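# Bend a rod into an upright arch in board sockets

## Task

Shape the rod into a standing arch so that each of its two ends sits in its own socket on the board.

## Robot and tools

Robot: two arms, left_arm and right_arm, each with a two-finger parallel gripper and a wrist camera. Their URDF roots sit in the scene frame at left_arm (0, +0.328, +0.010) m and right_arm (+0.042, -0.292, +0.025) m, both turned only slightly about z. A camera stand stands behind the arms.

Frames. Scene frame: origin at table-top height, halfway between the nominal bases, +z up, +x out over the table, left_arm toward +y (these names do not match image left/right). Each arm reports its end_effector_position (metres) and end_effector_quat_wxyz in its own base frame. That point lies between the finger pads, roughly 1 cm short of the tips. Fingers point along the gripper's +z and open along its y. Fixed cameras and the table use the scene frame. Motion offsets are expressed along the axes of that arm's current Hand target.

Command rows. Every motion command is built from rows of 14 numbers, each in [-1, 1], always covering both arms: dx, dy, dz, rx, ry, rz, opening for left_arm, then the same seven for right_arm. The first six are an offset (not a pose) from that arm's Hand target as it stood when the action or move began; 1.0 equals 0.6 m for dx/dy/dz and 180 degrees for rotation, and rx, ry, rz form one rotation vector. Opening is absolute: +1 fully open (0.094 m), -1 closed. Sending six zeros re-requests the current Hand target; sending an opening of 0 actually commands half open, so repeat the present opening to leave a gripper unchanged.

execute_actions(actions, cameras): actions is a list of actions; each action is a table of up to 15 rows, one per 1/30 s control step, and a short table repeats its final row to fill 15 steps. All rows of one action count from the same start pose, but each new action starts from the updated Hand target, so repeating an offset keeps moving. An empty list returns pictures and the fuller state. cameras: names from cam_high, cam_low, cam_left_wrist, cam_right_wrist, or ["all"], or [].

move(target, speed, blend, opening_speed, grip_force, blocking, cameras): drives each gripper in a straight line from its Hand target toward an offset row, or through a list of up to 15 rows, every row counted from the same starting Hand targets. speed is m/s, 0.002 to 2.9, default 0.25 (turns capped at twice that in rad/s), one value or one per target. blend in metres rounds corners of a list; 0 stops at each. opening_speed is per second on the -1..+1 scale, at least 0.2; use it to close gently. grip_force is newtons per pad, 10 to 50, one value or one per arm, and persists; lower forces close slowly. blocking=false returns after about 0.5 s while motion continues. Paths share a 10 s cap and do not avoid obstacles or the other arm. The result adds a move: line: done (within 10 mm and 2 degrees), off_target, moving, held or fault, plus limits such as paced (pose clipped) or held (steps withheld).

wait(seconds 0 to 10, cameras): lets time pass with commands held; returns early if a running move ends. stop(cameras): brakes a running move. zoom_image(camera, region [x0, y0, x1, y1] pixels, at most 504 by 504) enlarges part of the newest full image. read_manual(section) gives licence texts only. finished_scene(scene): ends the current scene, given its number; irreversible, and the arch must already stand on its own.

Result lines: Hand target is the last commanded pose after clipping, which is where the next offsets start. Tool commands shows present gripper commands. grip_measured gives finger opening on the command scale (reads up to ~2.5 mm wide when empty; under squeeze a bit narrower than the part). Joint positions end with the opening in metres. Joint velocities may say within noise. Joint torques include gravity; joints 1-3 wrap at ±28 N m. MOTOR HOT appears at 75 °C; 90 °C folds that arm away for good, 100 °C drops it. Holding loads, stretched poses or pushing against blocks heats motors.

Behaviour: orientation commands are clipped to 40 degrees from the measured one per step. Grippers often stop short, sag or tilt, especially at long reach; check pose after each move and send the remaining gap as a new offset. Tiny moves can fail or go sideways. Keep paths away from an arm's own base to avoid a posture flip. A blocked arm keeps pressing until you command its target back past the gripper. Camera calibrations are approximate (a few mm to cm); wrist images can lag while moving.

Avoid: dropping the rod or releasing it while it moves, fast contact with the board or table, hard pushes, arm-to-arm contact (including one gripper closing on the other's fingers), strain on wrist camera cables, and anything leaving the table. Objects may be nudged occasionally; recheck before finishing.

Each tool is called after "Call:" as name(argument=value, ...), one argument or row to a line, values as JSON.

## Session

Call:
execute_actions(
  actions=[],
)

Scene clock: 0.00 s.
left_arm: end_effector_position=(+0.3883, -0.0450, +0.0885) grip_measured=+1.000 end_effector_quat_wxyz=(+0.583, +0.073, +0.809, -0.029) | right_arm: end_effector_position=(+0.3874, -0.0420, +0.1020) grip_measured=+1.000 end_effector_quat_wxyz=(+0.591, +0.116, +0.793, -0.088)
Joint positions: left_arm=[-0.097 1.555 0.333 0.897 0.041 0.054 0.094] | right_arm=[0.027 1.525 0.348 0.873 0.306 0.091 0.094]
Joint velocities: within noise
Joint torques (N m): no reading
Motor temperatures (°C): left_arm=[22 25 31 34 23 23 22] | right_arm=[25 25 34 33 25 23 22]
Heat: left arm: 34 °C; right arm: 34 °C.
Hand target: left_arm +0.3941, -0.0450, +0.1038; +0.602, +0.073, +0.795, -0.027 | right_arm +0.3904, -0.0427, +0.1098; +0.599, +0.120, +0.787, -0.087
Tool commands: left_gripper/opening=+1.0 right_gripper/opening=+1.0
camera_calibration:
cam_left_wrist: T_world_to_cam=[[-0.110229, -0.991817, -0.0644143, 0.013153], [-0.691535, 0.123083, -0.71178, 0.372235], [0.713883, -0.0339139, -0.699443, -0.0981316], [0, 0, 0, 1]] pos_world=[0.328918, -0.0360984, 0.197159]
cam_right_wrist: T_world_to_cam=[[-0.256972, -0.966141, -0.0231677, 0.0695484], [-0.665725, 0.194344, -0.720445, 0.371063], [0.700554, -0.169711, -0.693125, -0.0872033], [0, 0, 0, 1]] pos_world=[0.325988, -0.0197194, 0.208499]

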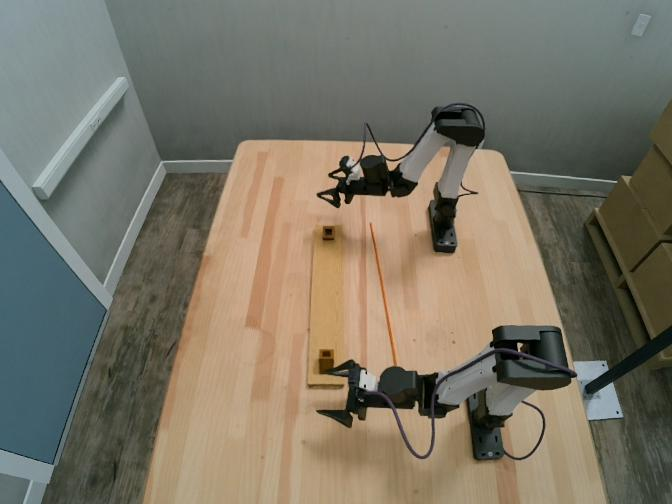

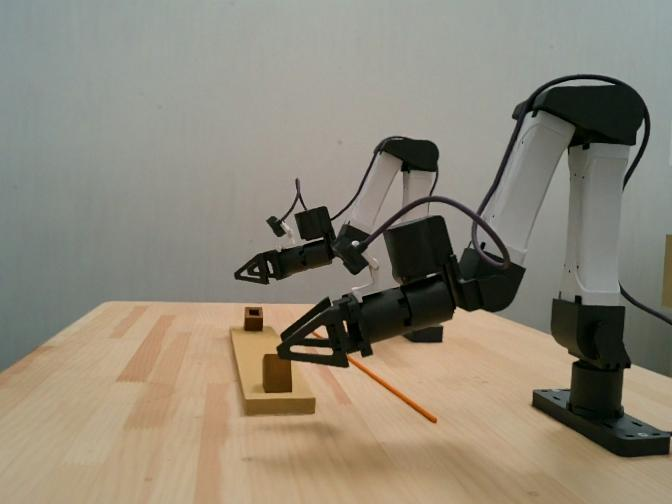

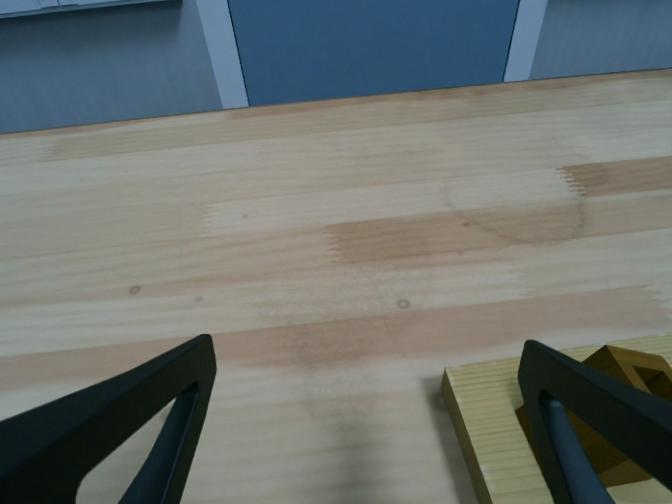

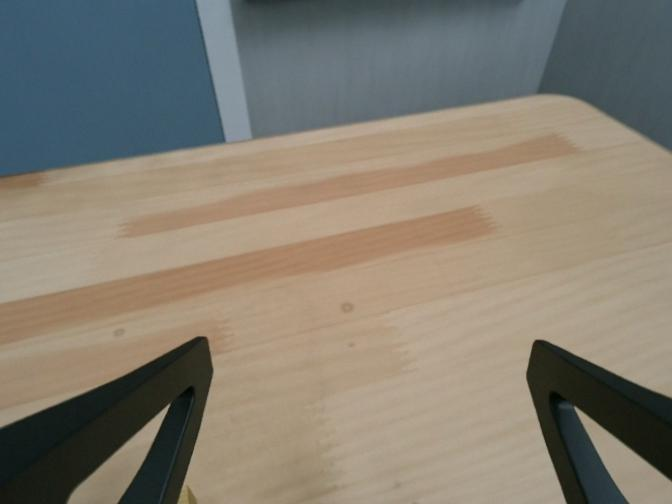

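Call:
move(
  target=[-0.187, -0.1366, -0.1955, -0.0325, 0.19, -0.0384, 1.0, -0.1493, 0.2007, -0.2683, -0.0797, 0.1905, -0.0538, 1.0],
  speed=0.3,
  cameras=["all"],
)

Scene clock: 7.40 s.
left_arm: end_effector_position=(+0.2982, -0.1225, +0.2289) grip_measured=+1.000 end_effector_quat_wxyz=(+0.332, +0.011, +0.943, -0.004) | right_arm: end_effector_position=(+0.2999, +0.1068, +0.2313) grip_measured=+1.000 end_effector_quat_wxyz=(+0.343, -0.007, +0.939, -0.011)
Joint positions: left_arm=[-0.565 1.253 1.258 -0.973 -0.328 -0.438 0.094] | right_arm=[0.529 1.223 1.234 -0.96 0.346 0.401 0.094]
Joint torques (N m): left_arm=[-0.61 -3.14 8.87 1.4 -0.48 0.02] | right_arm=[0.02 -2.82 9.87 1.51 -0.14 0.21]
Heat: left arm: 37 °C; right arm: 35 °C.
Hand target: left_arm +0.2999, -0.1200, +0.2401; +0.342, +0.000, +0.940, +0.000 | right_arm +0.2999, +0.1101, +0.2397; +0.342, +0.000, +0.940, +0.000
Off the commanded pose: left_arm 0.012 m, 2 deg | right_arm 0.009 m, 1 deg.
move: off_target (left_arm)
camera_calibration:
cam_left_wrist: T_world_to_cam=[[-0.00197988, -0.998978, -0.045156, -0.102275], [-0.975124, 0.0119376, -0.22134, 0.378148], [0.221652, 0.0435944, -0.974151, 0.280918], [0, 0, 0, 1]] pos_world=[0.306272, -0.118931, 0.352737]
cam_right_wrist: T_world_to_cam=[[0.0181251, -0.999748, -0.0132444, 0.112627], [-0.975016, -0.0147403, -0.221647, 0.376702], [0.221396, 0.0169309, -0.975037, 0.277944], [0, 0, 0, 1]] pos_world=[0.303713, 0.113446, 0.355992]

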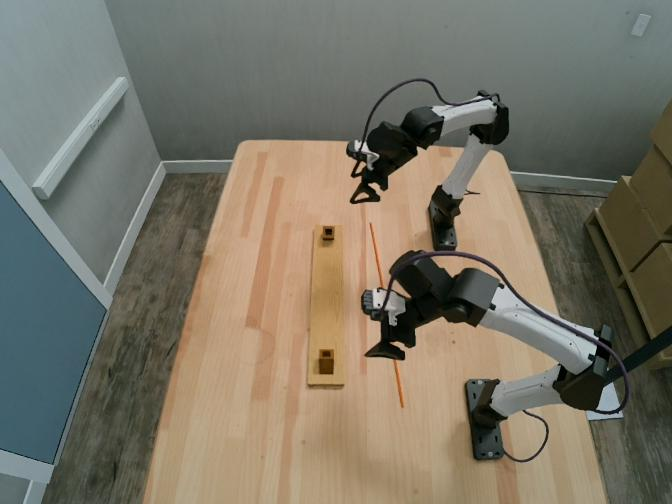

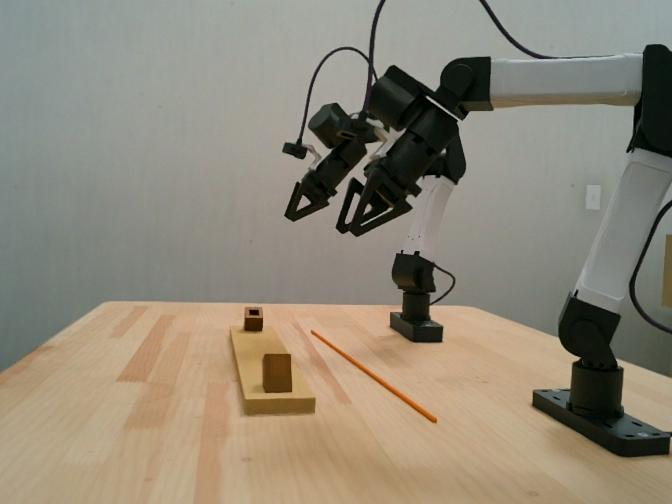

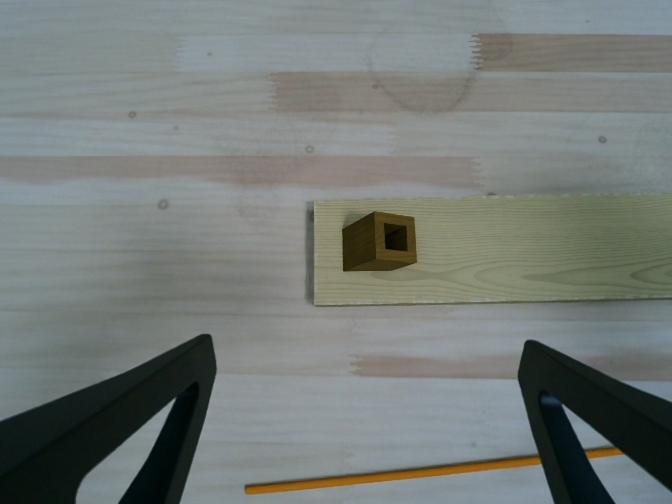

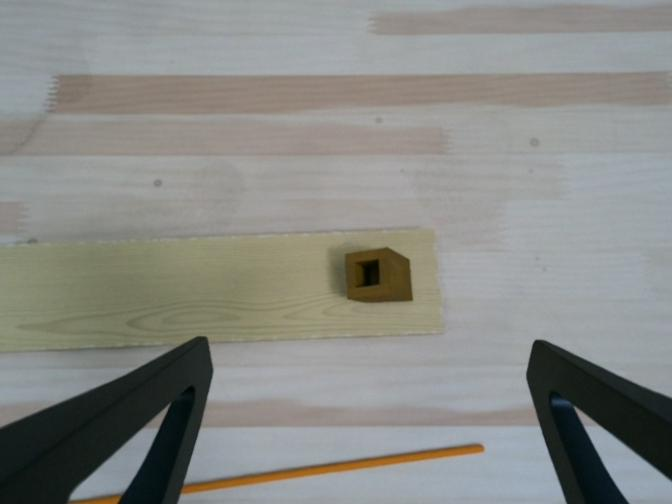

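Call:
move(
  target=[0.3387, -0.0525, 0.184, 0.1643, 0.1793, 0.4515, 1.0, 0.3521, -0.0072, 0.2121, -0.1913, 0.1631, -0.5258, 1.0],
  speed=0.25,
  cameras=["cam_high", "cam_left_wrist", "cam_right_wrist"],
)

Scene clock: 27.40 s.
left_arm: end_effector_position=(+0.2091, -0.1437, +0.0239) grip_measured=+1.000 end_effector_quat_wxyz=(-0.019, +0.669, +0.743, +0.004) | right_arm: end_effector_position=(+0.2180, +0.1053, +0.0099) grip_measured=+1.000 end_effector_quat_wxyz=(+0.002, +0.754, -0.657, -0.005)
Joint positions: left_arm=[-0.611 1.623 0.951 -0.936 -0.012 0.855 0.094] | right_arm=[0.444 1.577 0.843 -0.844 -0.008 -1.265 0.094]
Joint torques (N m): left_arm=[-0.66 -5.16 5.26 0.74 0.05 0.24] | right_arm=[0.18 -4.7 4.63 0.67 -0.1 -0.14]
Motor temperatures (°C): left_arm=[22 26 36 37 23 23 22] | right_arm=[25 26 37 34 25 23 22]
Heat: left arm: 37 °C; right arm: 37 °C.
Hand target: left_arm +0.2152, -0.1516, +0.0249; +0.000, +0.676, +0.737, +0.000 | right_arm +0.2200, +0.1055, +0.0064; +0.000, +0.761, -0.648, +0.001
Off the commanded pose: left_arm 0.010 m, 2 deg | right_arm 0.004 m, 1 deg.
move: done
camera_calibration:
cam_left_wrist: T_world_to_cam=[[-0.995347, -0.0919621, -0.0287486, 0.204804], [-0.0946957, 0.878618, 0.468042, 0.170086], [-0.0177831, 0.468587, -0.883238, 0.210816], [0, 0, 0, 1]] pos_world=[0.223707, -0.229392, 0.112482]
cam_right_wrist: T_world_to_cam=[[0.991384, 0.122103, -0.0474124, -0.220256], [0.130281, -0.881735, 0.453398, 0.0915693], [0.013556, -0.455669, -0.890046, 0.174473], [0, 0, 0, 1]] pos_world=[0.204064, 0.187136, 0.103329]
Images, in order (width x height): cam_high 672x504, cam_left_wrist 672x504, cam_right_wrist 672x504.

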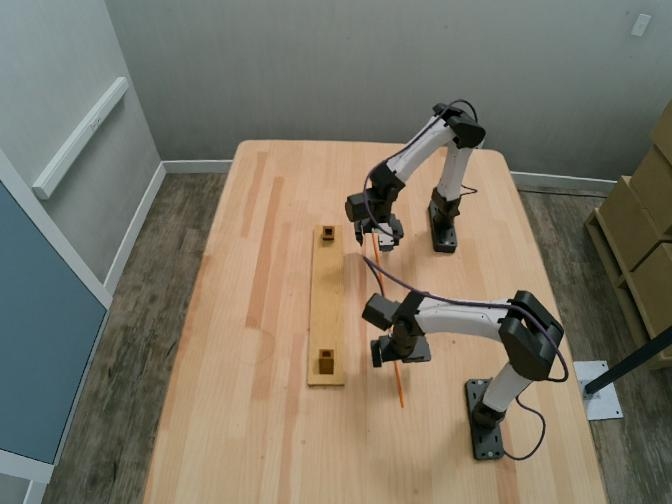

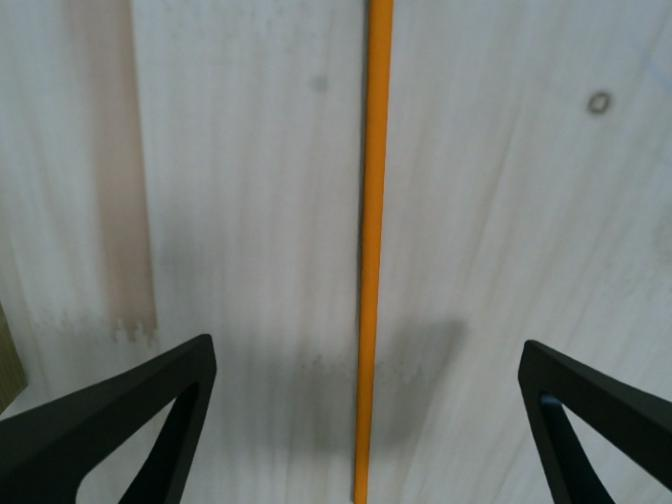

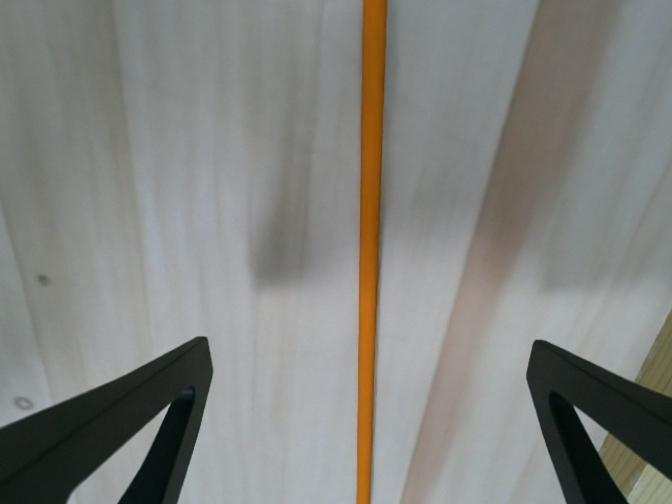

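Call:
move(
  target=[
    [0, 0, 0.0432, 0, 0, 0, 1.0, 0, 0, 0.0435, 0, 0, 0, 1.0],
    [0, 0, 0.0432, 0, 0, 0, -1.0, 0, 0, 0.0435, 0, 0, 0, -1.0],
  ],
  speed=0.08,
  opening_speed=0.7,
  cameras=["cam_left_wrist", "cam_right_wrist"],
)

Scene clock: 34.97 s.
left_arm: end_effector_position=(+0.2107, -0.1449, +0.0000) grip_measured=-0.865 end_effector_quat_wxyz=(-0.014, +0.672, +0.741, +0.004) | right_arm: end_effector_position=(+0.2191, +0.1056, -0.0157) grip_measured=-0.907 end_effector_quat_wxyz=(+0.000, +0.755, -0.656, -0.004)
Joint positions: left_arm=[-0.611 1.667 0.893 -0.824 -0.012 0.862 0.006] | right_arm=[0.444 1.636 0.785 -0.722 -0.007 -1.266 0.004]
Joint torques (N m): left_arm=[-0.66 -4.86 4.71 0.75 0.05 0.23] | right_arm=[0.17 -4.68 4.27 0.67 -0.11 -0.13]
Heat: left arm: 36 °C; right arm: 37 °C.
Hand target: left_arm +0.2152, -0.1516, -0.0010; +0.000, +0.676, +0.737, +0.000 | right_arm +0.2200, +0.1055, -0.0197; +0.000, +0.761, -0.648, +0.001
Off the commanded pose: left_arm 0.008 m, 2 deg | right_arm 0.004 m, 1 deg.
move: done
camera_calibration:
cam_left_wrist: T_world_to_cam=[[-0.99579, -0.0844636, -0.035612, 0.206802], [-0.0913429, 0.881854, 0.46259, 0.182118], [-0.00766744, 0.463896, -0.885857, 0.187475], [0, 0, 0, 1]] pos_world=[0.224004, -0.230103, 0.0891943]
cam_right_wrist: T_world_to_cam=[[0.991421, 0.123587, -0.0425413, -0.222737], [0.129382, -0.881792, 0.453545, 0.103369], [0.0185397, -0.455158, -0.890218, 0.150626], [0, 0, 0, 1]] pos_world=[0.204659, 0.187236, 0.0777315]
Images, in order (width x height): cam_left_wrist 672x504, cam_right_wrist 672x504.

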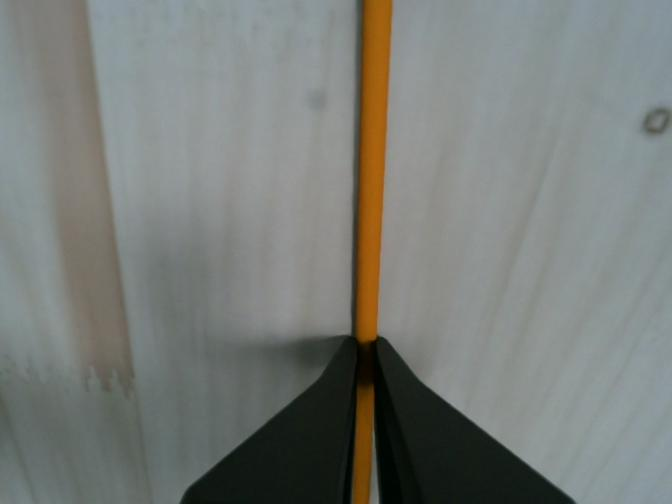

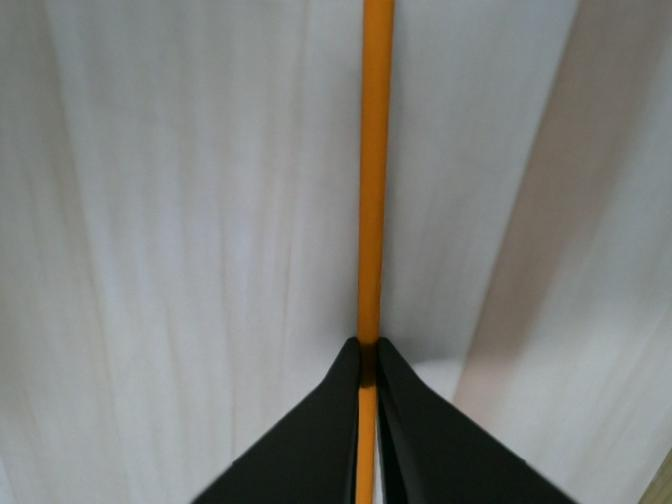

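Call:
move(
  target=[
    [-0.04, 0.2755, -0.4267, -0.4998, -0.0138, 0.0138, -1.0, 0.054, -0.2265, -0.4245, 0.4995, 0.0249, 0.0249, -1.0],
    [-0.0608, 0.2743, -0.4267, -0.4829, -0.1438, -0.1169, -1.0, 0.033, -0.2285, -0.4245, 0.4954, -0.1066, 0.1554, -1.0],
    [-0.0982, 0.2722, -0.4267, -0.4405, -0.2708, -0.2461, -1.0, -0.0042, -0.2322, -0.4245, 0.4654, -0.2386, 0.2838, -1.0],
  ],
  speed=0.2,
  blend=[0.02, 0.01, 0],
  cameras=["all"],
)

Scene clock: 55.67 s.
left_arm: end_effector_position=(+0.3797, -0.1829, +0.2226) grip_measured=-0.865 end_effector_quat_wxyz=(+0.630, +0.226, +0.702, +0.243) | right_arm: end_effector_position=(+0.3535, +0.1195, +0.2086) grip_measured=-0.907 end_effector_quat_wxyz=(+0.645, -0.246, +0.694, -0.203)
Joint positions: left_arm=[-0.75 1.465 0.69 0.645 -0.802 0.586 0.006] | right_arm=[0.561 1.189 0.418 0.672 0.523 -0.596 0.004]
Joint torques (N m): left_arm=[-1.18 -4.85 9.24 2.81 -0.08 -0.51] | right_arm=[0.72 -2.7 9.02 3.31 -0.2 0.88]
Heat: left arm: 38 °C; right arm: 38 °C.
Hand target: left_arm +0.3830, -0.1960, +0.2550; +0.680, +0.172, +0.686, +0.194 | right_arm +0.3570, +0.1304, +0.2351; +0.688, -0.204, +0.677, -0.163
Off the commanded pose: left_arm 0.035 m, 10 deg | right_arm 0.029 m, 9 deg.
move: off_target (left_arm, right_arm)
camera_calibration:
cam_left_wrist: T_world_to_cam=[[0.0349991, -0.769087, -0.638185, -0.00274089], [-0.529795, 0.527185, -0.664374, 0.48062], [0.847403, 0.36136, -0.389007, -0.0503524], [0, 0, 0, 1]] pos_world=[0.297395, -0.237289, 0.297975]
cam_right_wrist: T_world_to_cam=[[0.117688, -0.803979, 0.582895, -0.0589058], [-0.497713, -0.555683, -0.665956, 0.412758], [0.85932, -0.21174, -0.465548, -0.0606885], [0, 0, 0, 1]] pos_world=[0.264519, 0.169154, 0.280961]

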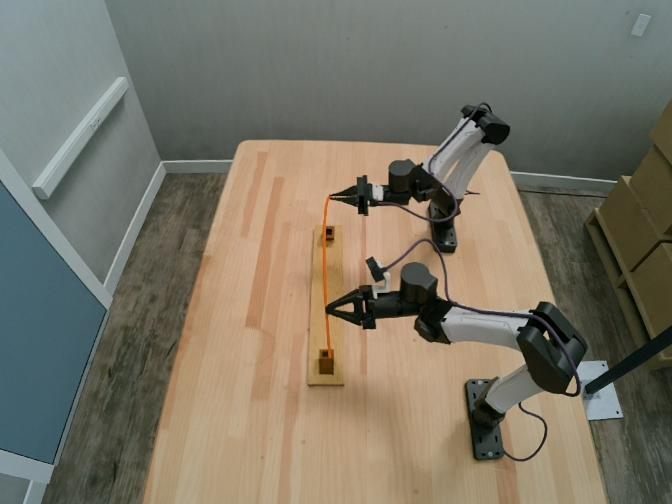

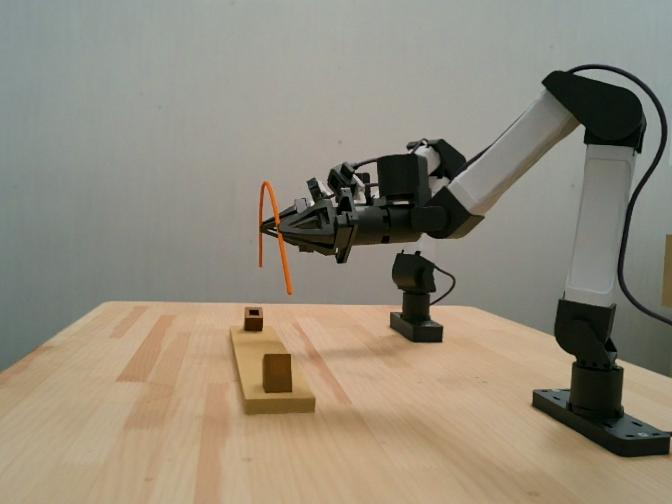

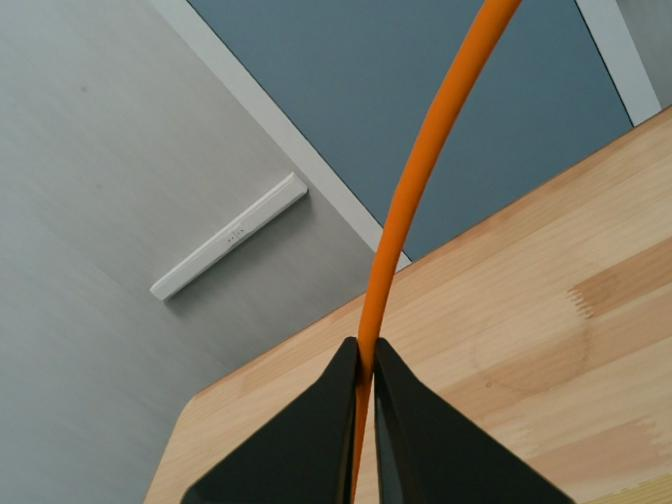

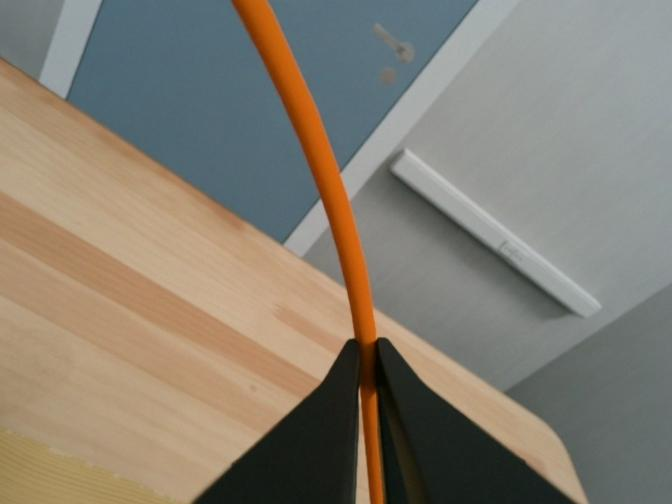

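Call:
move(
  target=[0.0343, -0.084, 0.0097, 0.0033, -0.0275, -0.0778, -1.0, 0.0388, 0.0795, 0.0137, -0.0033, -0.0275, 0.0778, -1.0],
  speed=0.12,
  cameras=["cam_high", "cam_low"],
)

Call:
zoom_image(
  camera="cam_high",
  region=[305, 315, 345, 375],
)

Call:
zoom_image(
  camera="cam_high",
  region=[308, 195, 348, 255],
)

Call:
zoom_image(
  camera="cam_low",
  region=[210, 200, 330, 420],
)

Scene clock: 62.57 s.
left_arm: end_effector_position=(+0.3947, -0.2054, +0.1909) grip_measured=-0.865 end_effector_quat_wxyz=(+0.685, +0.119, +0.699, +0.168) | right_arm: end_effector_position=(+0.3687, +0.1394, +0.1789) grip_measured=-0.907 end_effector_quat_wxyz=(+0.701, -0.139, +0.688, -0.126)
Joint positions: left_arm=[-0.778 1.728 0.684 1.035 -0.85 0.402 0.006] | right_arm=[0.608 1.543 0.372 1.189 0.587 -0.387 0.004]
Joint torques (N m): left_arm=[-2.51 -5.98 5.86 2.87 0.43 -0.36] | right_arm=[1.96 -4.19 5.03 3.21 -0.71 0.75]
Motor temperatures (°C): left_arm=[22 27 36 42 23 23 23] | right_arm=[26 26 39 38 25 23 23]
Heat: left arm: 42 °C; right arm: 39 °C.
Hand target: left_arm +0.3898, -0.2292, +0.2120; +0.727, +0.099, +0.673, +0.098 | right_arm +0.3634, +0.1605, +0.1910; +0.730, -0.130, +0.667, -0.065
Off the commanded pose: left_arm 0.032 m, 10 deg | right_arm 0.025 m, 8 deg.
move: off_target (left_arm, right_arm)
Images, in order (width x height): cam_high 672x504, cam_low 672x504.

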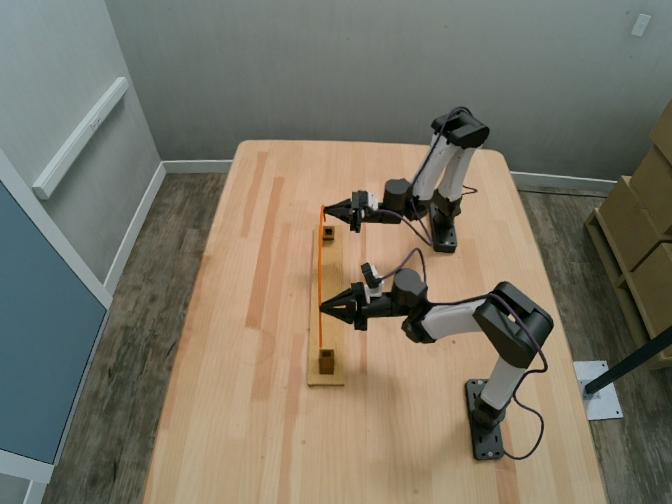

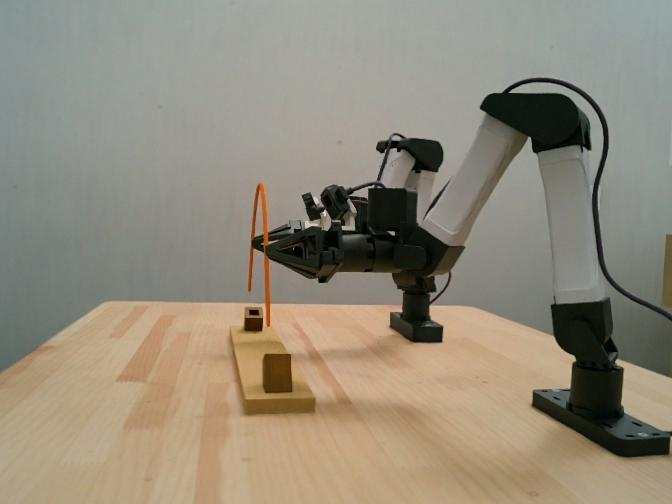

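Scaled by 8.400 from the camera's 672x504 image, which has a finer 960x720 frame.

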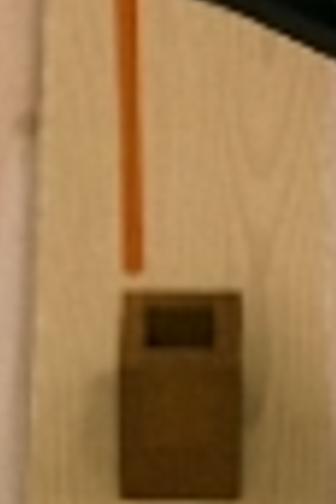

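Scaled by 8.400 from the camera's 672x504 image, which has a finer 960x720 frame.

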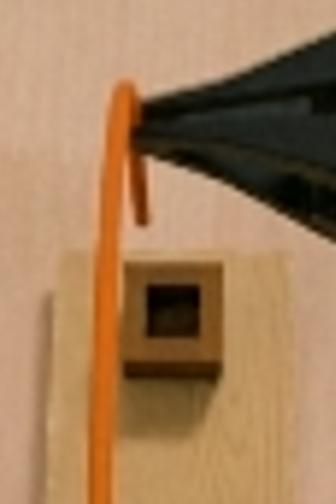

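Scaled by 2.291 from the camera's 672x504 image, which has a finer 960x720 frame.

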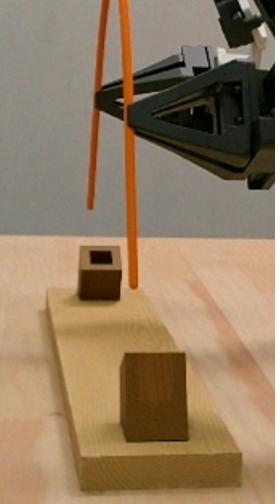

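Call:
move(
  target=[0.04, -0.0118, -0.0248, 0, 0, 0, -1.0, 0.0382, 0.0183, -0.0227, 0, 0, 0, -1.0],
  speed=0.08,
  cameras=["cam_high", "cam_low"],
)

Call:
zoom_image(
  camera="cam_high",
  region=[305, 315, 345, 375],
)

Call:
zoom_image(
  camera="cam_high",
  region=[308, 195, 348, 255],
)

Call:
zoom_image(
  camera="cam_low",
  region=[220, 270, 310, 400],
)

Scene clock: 72.43 s.
left_arm: end_effector_position=(+0.3811, -0.2043, +0.1641) grip_measured=-0.865 end_effector_quat_wxyz=(+0.684, +0.117, +0.700, +0.169) | right_arm: end_effector_position=(+0.3562, +0.1414, +0.1513) grip_measured=-0.907 end_effector_quat_wxyz=(+0.700, -0.136, +0.690, -0.126)
Joint positions: left_arm=[-0.809 1.797 0.611 1.176 -0.885 0.399 0.006] | right_arm=[0.65 1.671 0.305 1.379 0.633 -0.381 0.004]
Joint torques (N m): left_arm=[-2.45 -6.02 5.61 2.87 0.47 -0.3] | right_arm=[2.02 -4.42 4.3 3.24 -0.75 0.66]
Heat: left arm: 44 °C; right arm: 40 °C.
Hand target: left_arm +0.3769, -0.2292, +0.1859; +0.727, +0.099, +0.673, +0.098 | right_arm +0.3513, +0.1634, +0.1650; +0.730, -0.130, +0.667, -0.065
Off the commanded pose: left_arm 0.033 m, 10 deg | right_arm 0.026 m, 8 deg.
move: off_target (left_arm, right_arm)
Images, in order (width x height): cam_high 672x504, cam_low 672x504.

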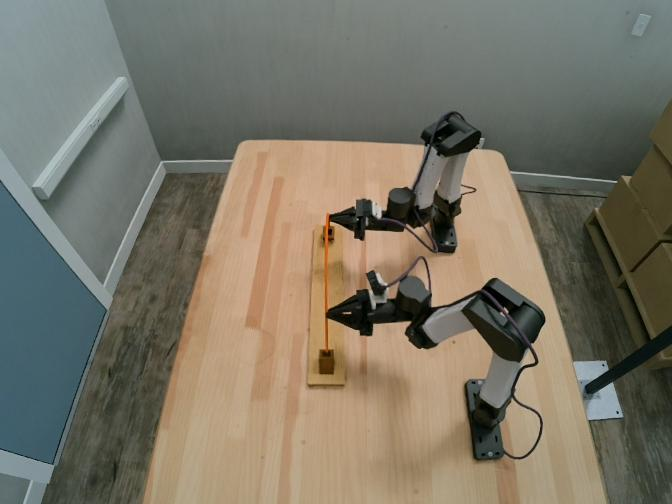

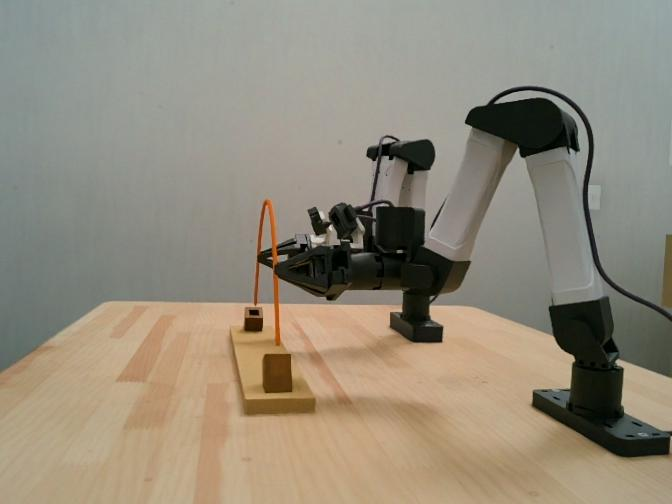

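Scaled by 8.400 from the camera's 672x504 image, which has a finer 960x720 frame.

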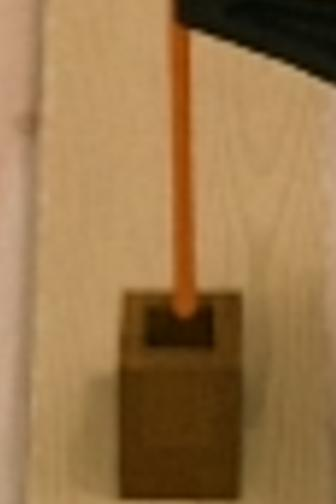

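Scaled by 8.400 from the camera's 672x504 image, which has a finer 960x720 frame.

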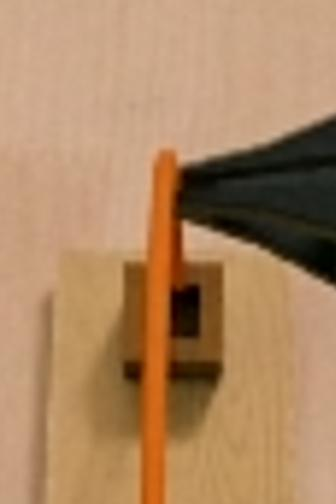

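Scaled by 3.877 from the camera's 672x504 image, which has a finer 960x720 frame.

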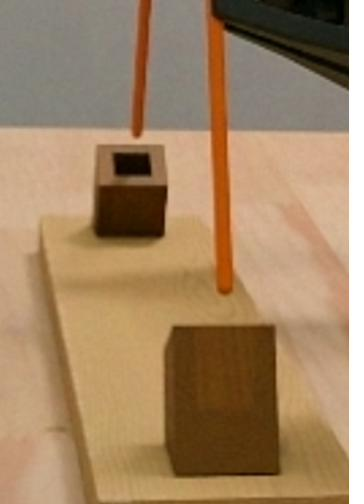

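Call:
move(
  target=[0.0464, -0.008, -0.0002, 0, 0, 0, -1.0, 0.0473, 0.0058, 0.0042, -0.003, 0.0107, 0.0005, -1.0],
  speed=0.06,
  cameras=["cam_high", "cam_low"],
)

Call:
zoom_image(
  camera="cam_high",
  region=[305, 195, 365, 375],
)

Call:
zoom_image(
  camera="cam_low",
  region=[220, 270, 310, 400],
)

Scene clock: 79.13 s.
left_arm: end_effector_position=(+0.3802, -0.2032, +0.1335) grip_measured=-0.865 end_effector_quat_wxyz=(+0.680, +0.121, +0.702, +0.172) | right_arm: end_effector_position=(+0.3575, +0.1403, +0.1189) grip_measured=-0.907 end_effector_quat_wxyz=(+0.679, -0.146, +0.707, -0.132)
Joint positions: left_arm=[-0.809 1.916 0.583 1.308 -0.885 0.399 0.006] | right_arm=[0.645 1.797 0.295 1.447 0.633 -0.364 0.004]
Joint torques (N m): left_arm=[-1.58 -6.45 5.05 2.95 0.57 -0.3] | right_arm=[0.29 -4.85 3.63 3.51 -0.96 0.75]
Heat: left arm: 45 °C; right arm: 42 °C.
Hand target: left_arm +0.3789, -0.2261, +0.1579; +0.727, +0.099, +0.673, +0.098 | right_arm +0.3564, +0.1594, +0.1370; +0.719, -0.132, +0.680, -0.064
Off the commanded pose: left_arm 0.033 m, 11 deg | right_arm 0.026 m, 10 deg.
move: off_target (left_arm, right_arm)
Images, in order (width x height): cam_high 672x504, cam_low 672x504.

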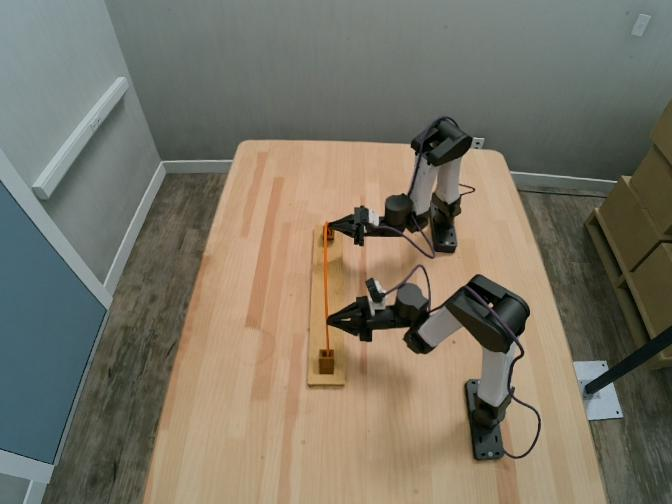

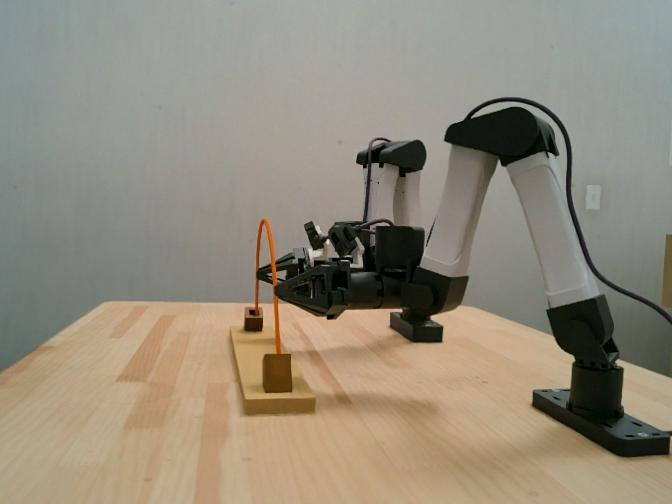

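Scaled by 2.800 from the camera's 672x504 image, which has a finer 960x720 frame.

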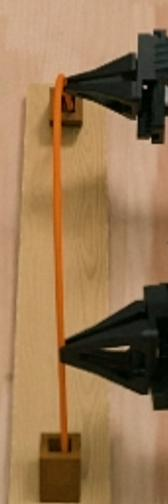

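Scaled by 3.877 from the camera's 672x504 image, which has a finer 960x720 frame.

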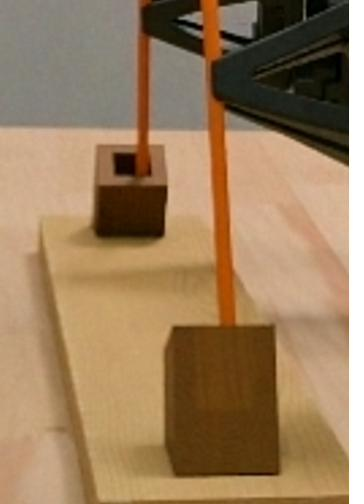

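Call:
move(
  target=[0.0382, -0.0022, 0.0072, 0.0046, 0.016, -0.0007, -1.0, 0.0387, 0.0007, 0.0142, -0.0046, 0.016, 0.0007, -1.0],
  speed=0.06,
  cameras=["cam_high", "cam_low"],
)

Call:
zoom_image(
  camera="cam_high",
  region=[305, 195, 365, 375],
)

Call:
zoom_image(
  camera="cam_low",
  region=[220, 200, 310, 400],
)

Scene clock: 82.73 s.
left_arm: end_effector_position=(+0.3827, -0.1995, +0.1180) grip_measured=-0.865 end_effector_quat_wxyz=(+0.671, +0.118, +0.712, +0.173) | right_arm: end_effector_position=(+0.3635, +0.1396, +0.1030) grip_measured=-0.907 end_effector_quat_wxyz=(+0.667, -0.156, +0.718, -0.123)
Joint positions: left_arm=[-0.798 1.955 0.583 1.308 -0.885 0.367 0.006] | right_arm=[0.615 1.852 0.305 1.453 0.581 -0.346 0.004]
Joint torques (N m): left_arm=[-0.66 -6.75 4.75 2.65 0.75 -0.49] | right_arm=[-0.57 -3.73 4.14 3.38 -0.82 0.92]
Motor temperatures (°C): left_arm=[22 29 35 45 23 23 24] | right_arm=[26 27 38 43 25 23 24]
Heat: left arm: 45 °C; right arm: 43 °C.
Hand target: left_arm +0.3850, -0.2211, +0.1359; +0.709, +0.101, +0.692, +0.095 | right_arm +0.3664, +0.1544, +0.1150; +0.700, -0.135, +0.698, -0.061
Off the commanded pose: left_arm 0.028 m, 10 deg | right_arm 0.019 m, 9 deg.
move: off_target (left_arm, right_arm)
Images, in order (width x height): cam_high 672x504, cam_low 672x504.

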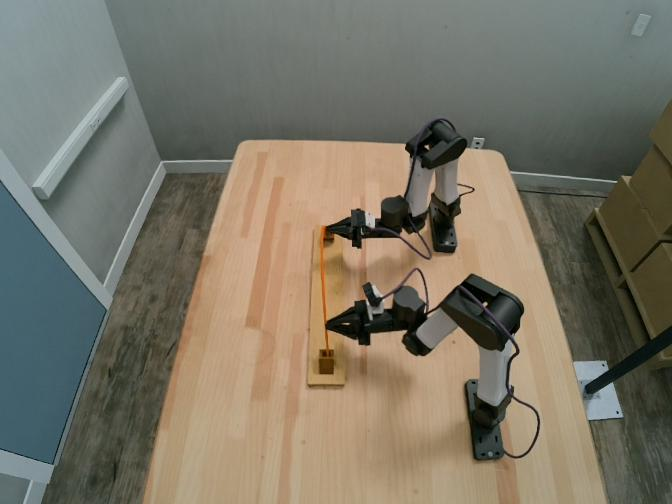

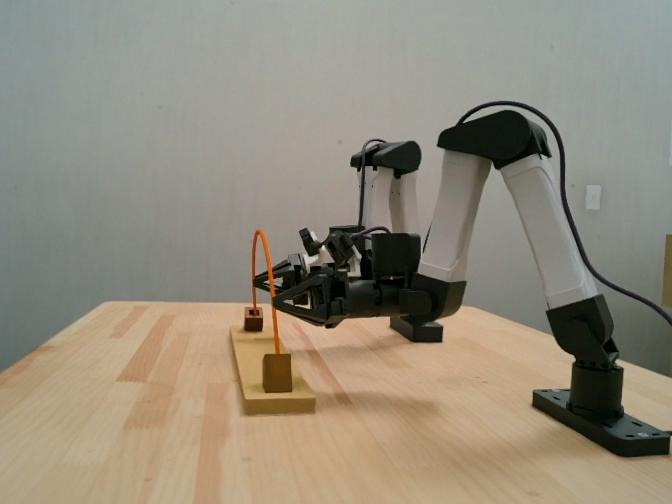

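Scaled by 2.800 from the camera's 672x504 image, which has a finer 960x720 frame.

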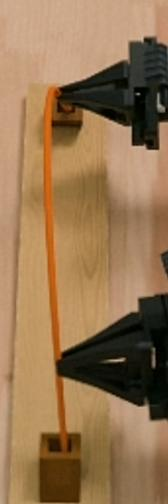

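Scaled by 2.520 from the camera's 672x504 image, which has a finer 960x720 frame.

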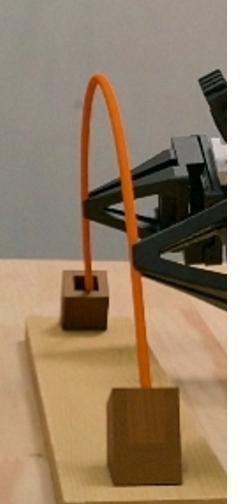

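Call:
move(
  target=[0.0135, -0.0005, -0.0087, -0.003, -0.0107, 0.0005, -1.0, 0.0132, 0.003, -0.01, 0.0046, -0.016, -0.0007, -1.0],
  speed=0.05,
  cameras=["cam_high", "cam_low"],
)

Call:
zoom_image(
  camera="cam_high",
  region=[305, 195, 365, 375],
)

Call:
zoom_image(
  camera="cam_low",
  region=[220, 200, 310, 400],
)

Scene clock: 92.10 s.
left_arm: end_effector_position=(+0.3817, -0.1997, +0.1168) grip_measured=-0.865 end_effector_quat_wxyz=(+0.690, +0.102, +0.699, +0.158) | right_arm: end_effector_position=(+0.3644, +0.1419, +0.1000) grip_measured=-0.907 end_effector_quat_wxyz=(+0.666, -0.160, +0.718, -0.120)
Joint positions: left_arm=[-0.798 2.017 0.572 1.448 -0.878 0.373 0.006] | right_arm=[0.615 1.867 0.309 1.459 0.572 -0.344 0.004]
Joint torques (N m): left_arm=[-1.14 -5.64 3.56 2.71 0.67 -0.23] | right_arm=[0.47 -2.44 2.03 3.75 -0.57 0.95]
Heat: left arm: 44 °C; right arm: 46 °C.
Hand target: left_arm +0.3799, -0.2191, +0.1279; +0.721, +0.100, +0.679, +0.097 | right_arm +0.3604, +0.1533, +0.1069; +0.719, -0.132, +0.680, -0.064
Off the commanded pose: left_arm 0.022 m, 8 deg | right_arm 0.014 m, 10 deg.
joint sent to its limit (right arm) — joint 4 (wrist pitch), upper limit. The joint targets are off in position and orientation.
move: off_target (left_arm, right_arm)
Images, in order (width x height): cam_high 672x504, cam_low 672x504.

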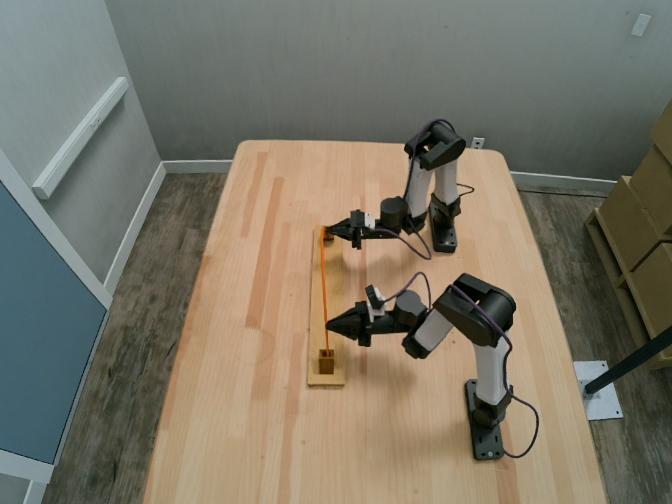

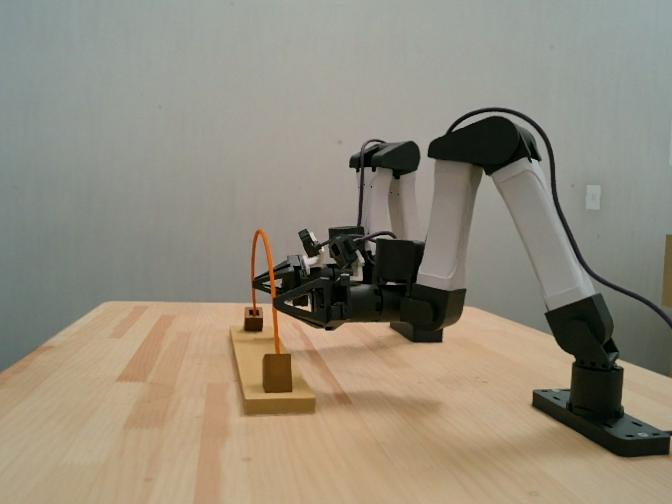

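Scaled by 2.800 from the camera's 672x504 image, which has a finer 960x720 frame.

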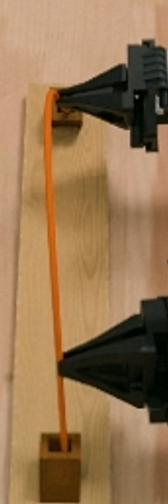

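Scaled by 2.520 from the camera's 672x504 image, which has a finer 960x720 frame.

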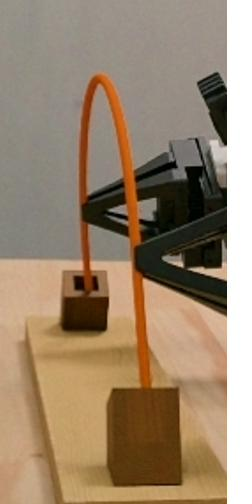

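Call:
move(
  target=[
    [-0.0042, 0.022, 0.0002, 0, 0, 0, -1.0, -0.007, -0.0123, -0.0007, 0, 0, 0, -1.0],
    [-0.0042, 0.022, 0.0002, 0, 0, 0, -0.65, -0.007, -0.0123, -0.0007, 0, 0, 0, -0.65],
  ],
  speed=0.03,
  opening_speed=0.25,
  cameras=["all"],
)

Call:
zoom_image(
  camera="cam_high",
  region=[305, 195, 365, 375],
)

Call:
zoom_image(
  camera="cam_low",
  region=[220, 200, 310, 400],
)

Scene clock: 98.90 s.
left_arm: end_effector_position=(+0.3798, -0.2036, +0.1145) grip_measured=-0.653 end_effector_quat_wxyz=(+0.693, +0.124, +0.698, +0.128) | right_arm: end_effector_position=(+0.3600, +0.1433, +0.0930) grip_measured=-0.652 end_effector_quat_wxyz=(+0.663, -0.157, +0.727, -0.093)
Joint positions: left_arm=[-0.783 2.001 0.539 1.454 -0.789 0.352 0.016] | right_arm=[0.608 1.869 0.288 1.459 0.532 -0.289 0.016]
Joint torques (N m): left_arm=[-0.39 -7.31 3.49 2.7 0.08 -0.03] | right_arm=[-0.16 -5.04 2.51 3.76 -0.32 0.26]
Heat: left arm: 46 °C; right arm: 47 °C.
Hand target: left_arm +0.3798, -0.2071, +0.1340; +0.721, +0.100, +0.679, +0.097 | right_arm +0.3604, +0.1474, +0.1130; +0.719, -0.132, +0.680, -0.064
Off the commanded pose: left_arm 0.020 m, 6 deg | right_arm 0.020 m, 9 deg.
joint sent to its limit (right arm) — joint 4 (wrist pitch), upper limit. The joint targets are off in position and orientation.
move: off_target (left_arm, right_arm); target 2's new opening was sent with right_arm's hand 0.015 m and 10 deg from that target
camera_calibration:
cam_left_wrist: T_world_to_cam=[[0.052012, -0.931056, -0.361151, -0.158789], [-0.44527, 0.302081, -0.8429, 0.362339], [0.893884, 0.204651, -0.39886, -0.133543], [0, 0, 0, 1]] pos_world=[0.28897, -0.229968, 0.194804]
cam_right_wrist: T_world_to_cam=[[0.141543, -0.935781, 0.322923, 0.0612921], [-0.51934, -0.347907, -0.780542, 0.340934], [0.842764, -0.0572264, -0.535233, -0.124771], [0, 0, 0, 1]] pos_world=[0.273537, 0.168829, 0.17954]

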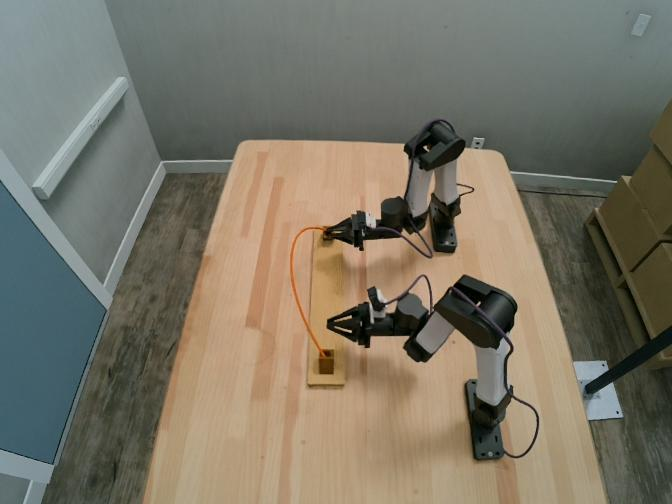

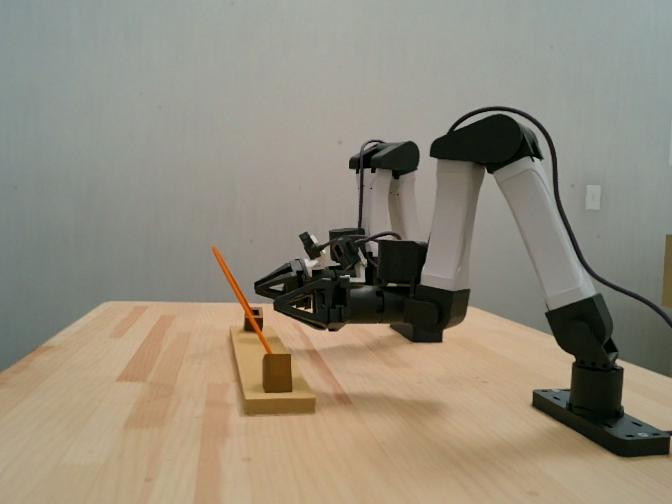

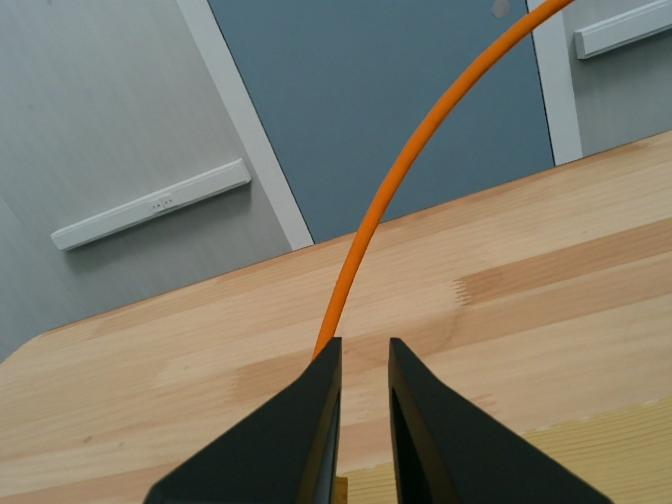

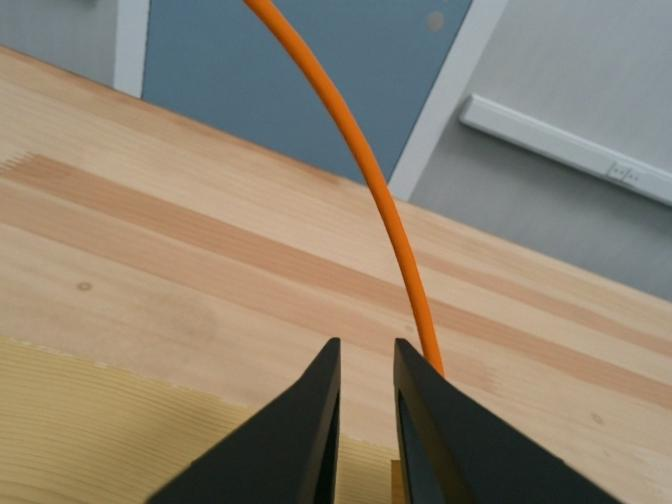

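Scaled by 2.800 from the camera's 672x504 image, which has a finer 960x720 frame.

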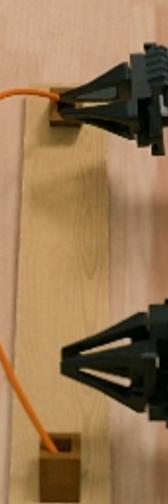

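Scaled by 2.520 from the camera's 672x504 image, which has a finer 960x720 frame.

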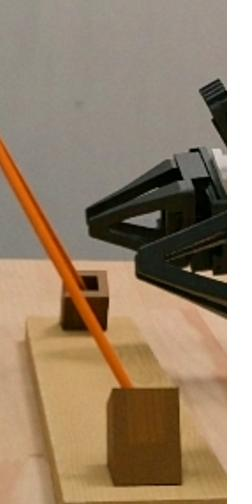

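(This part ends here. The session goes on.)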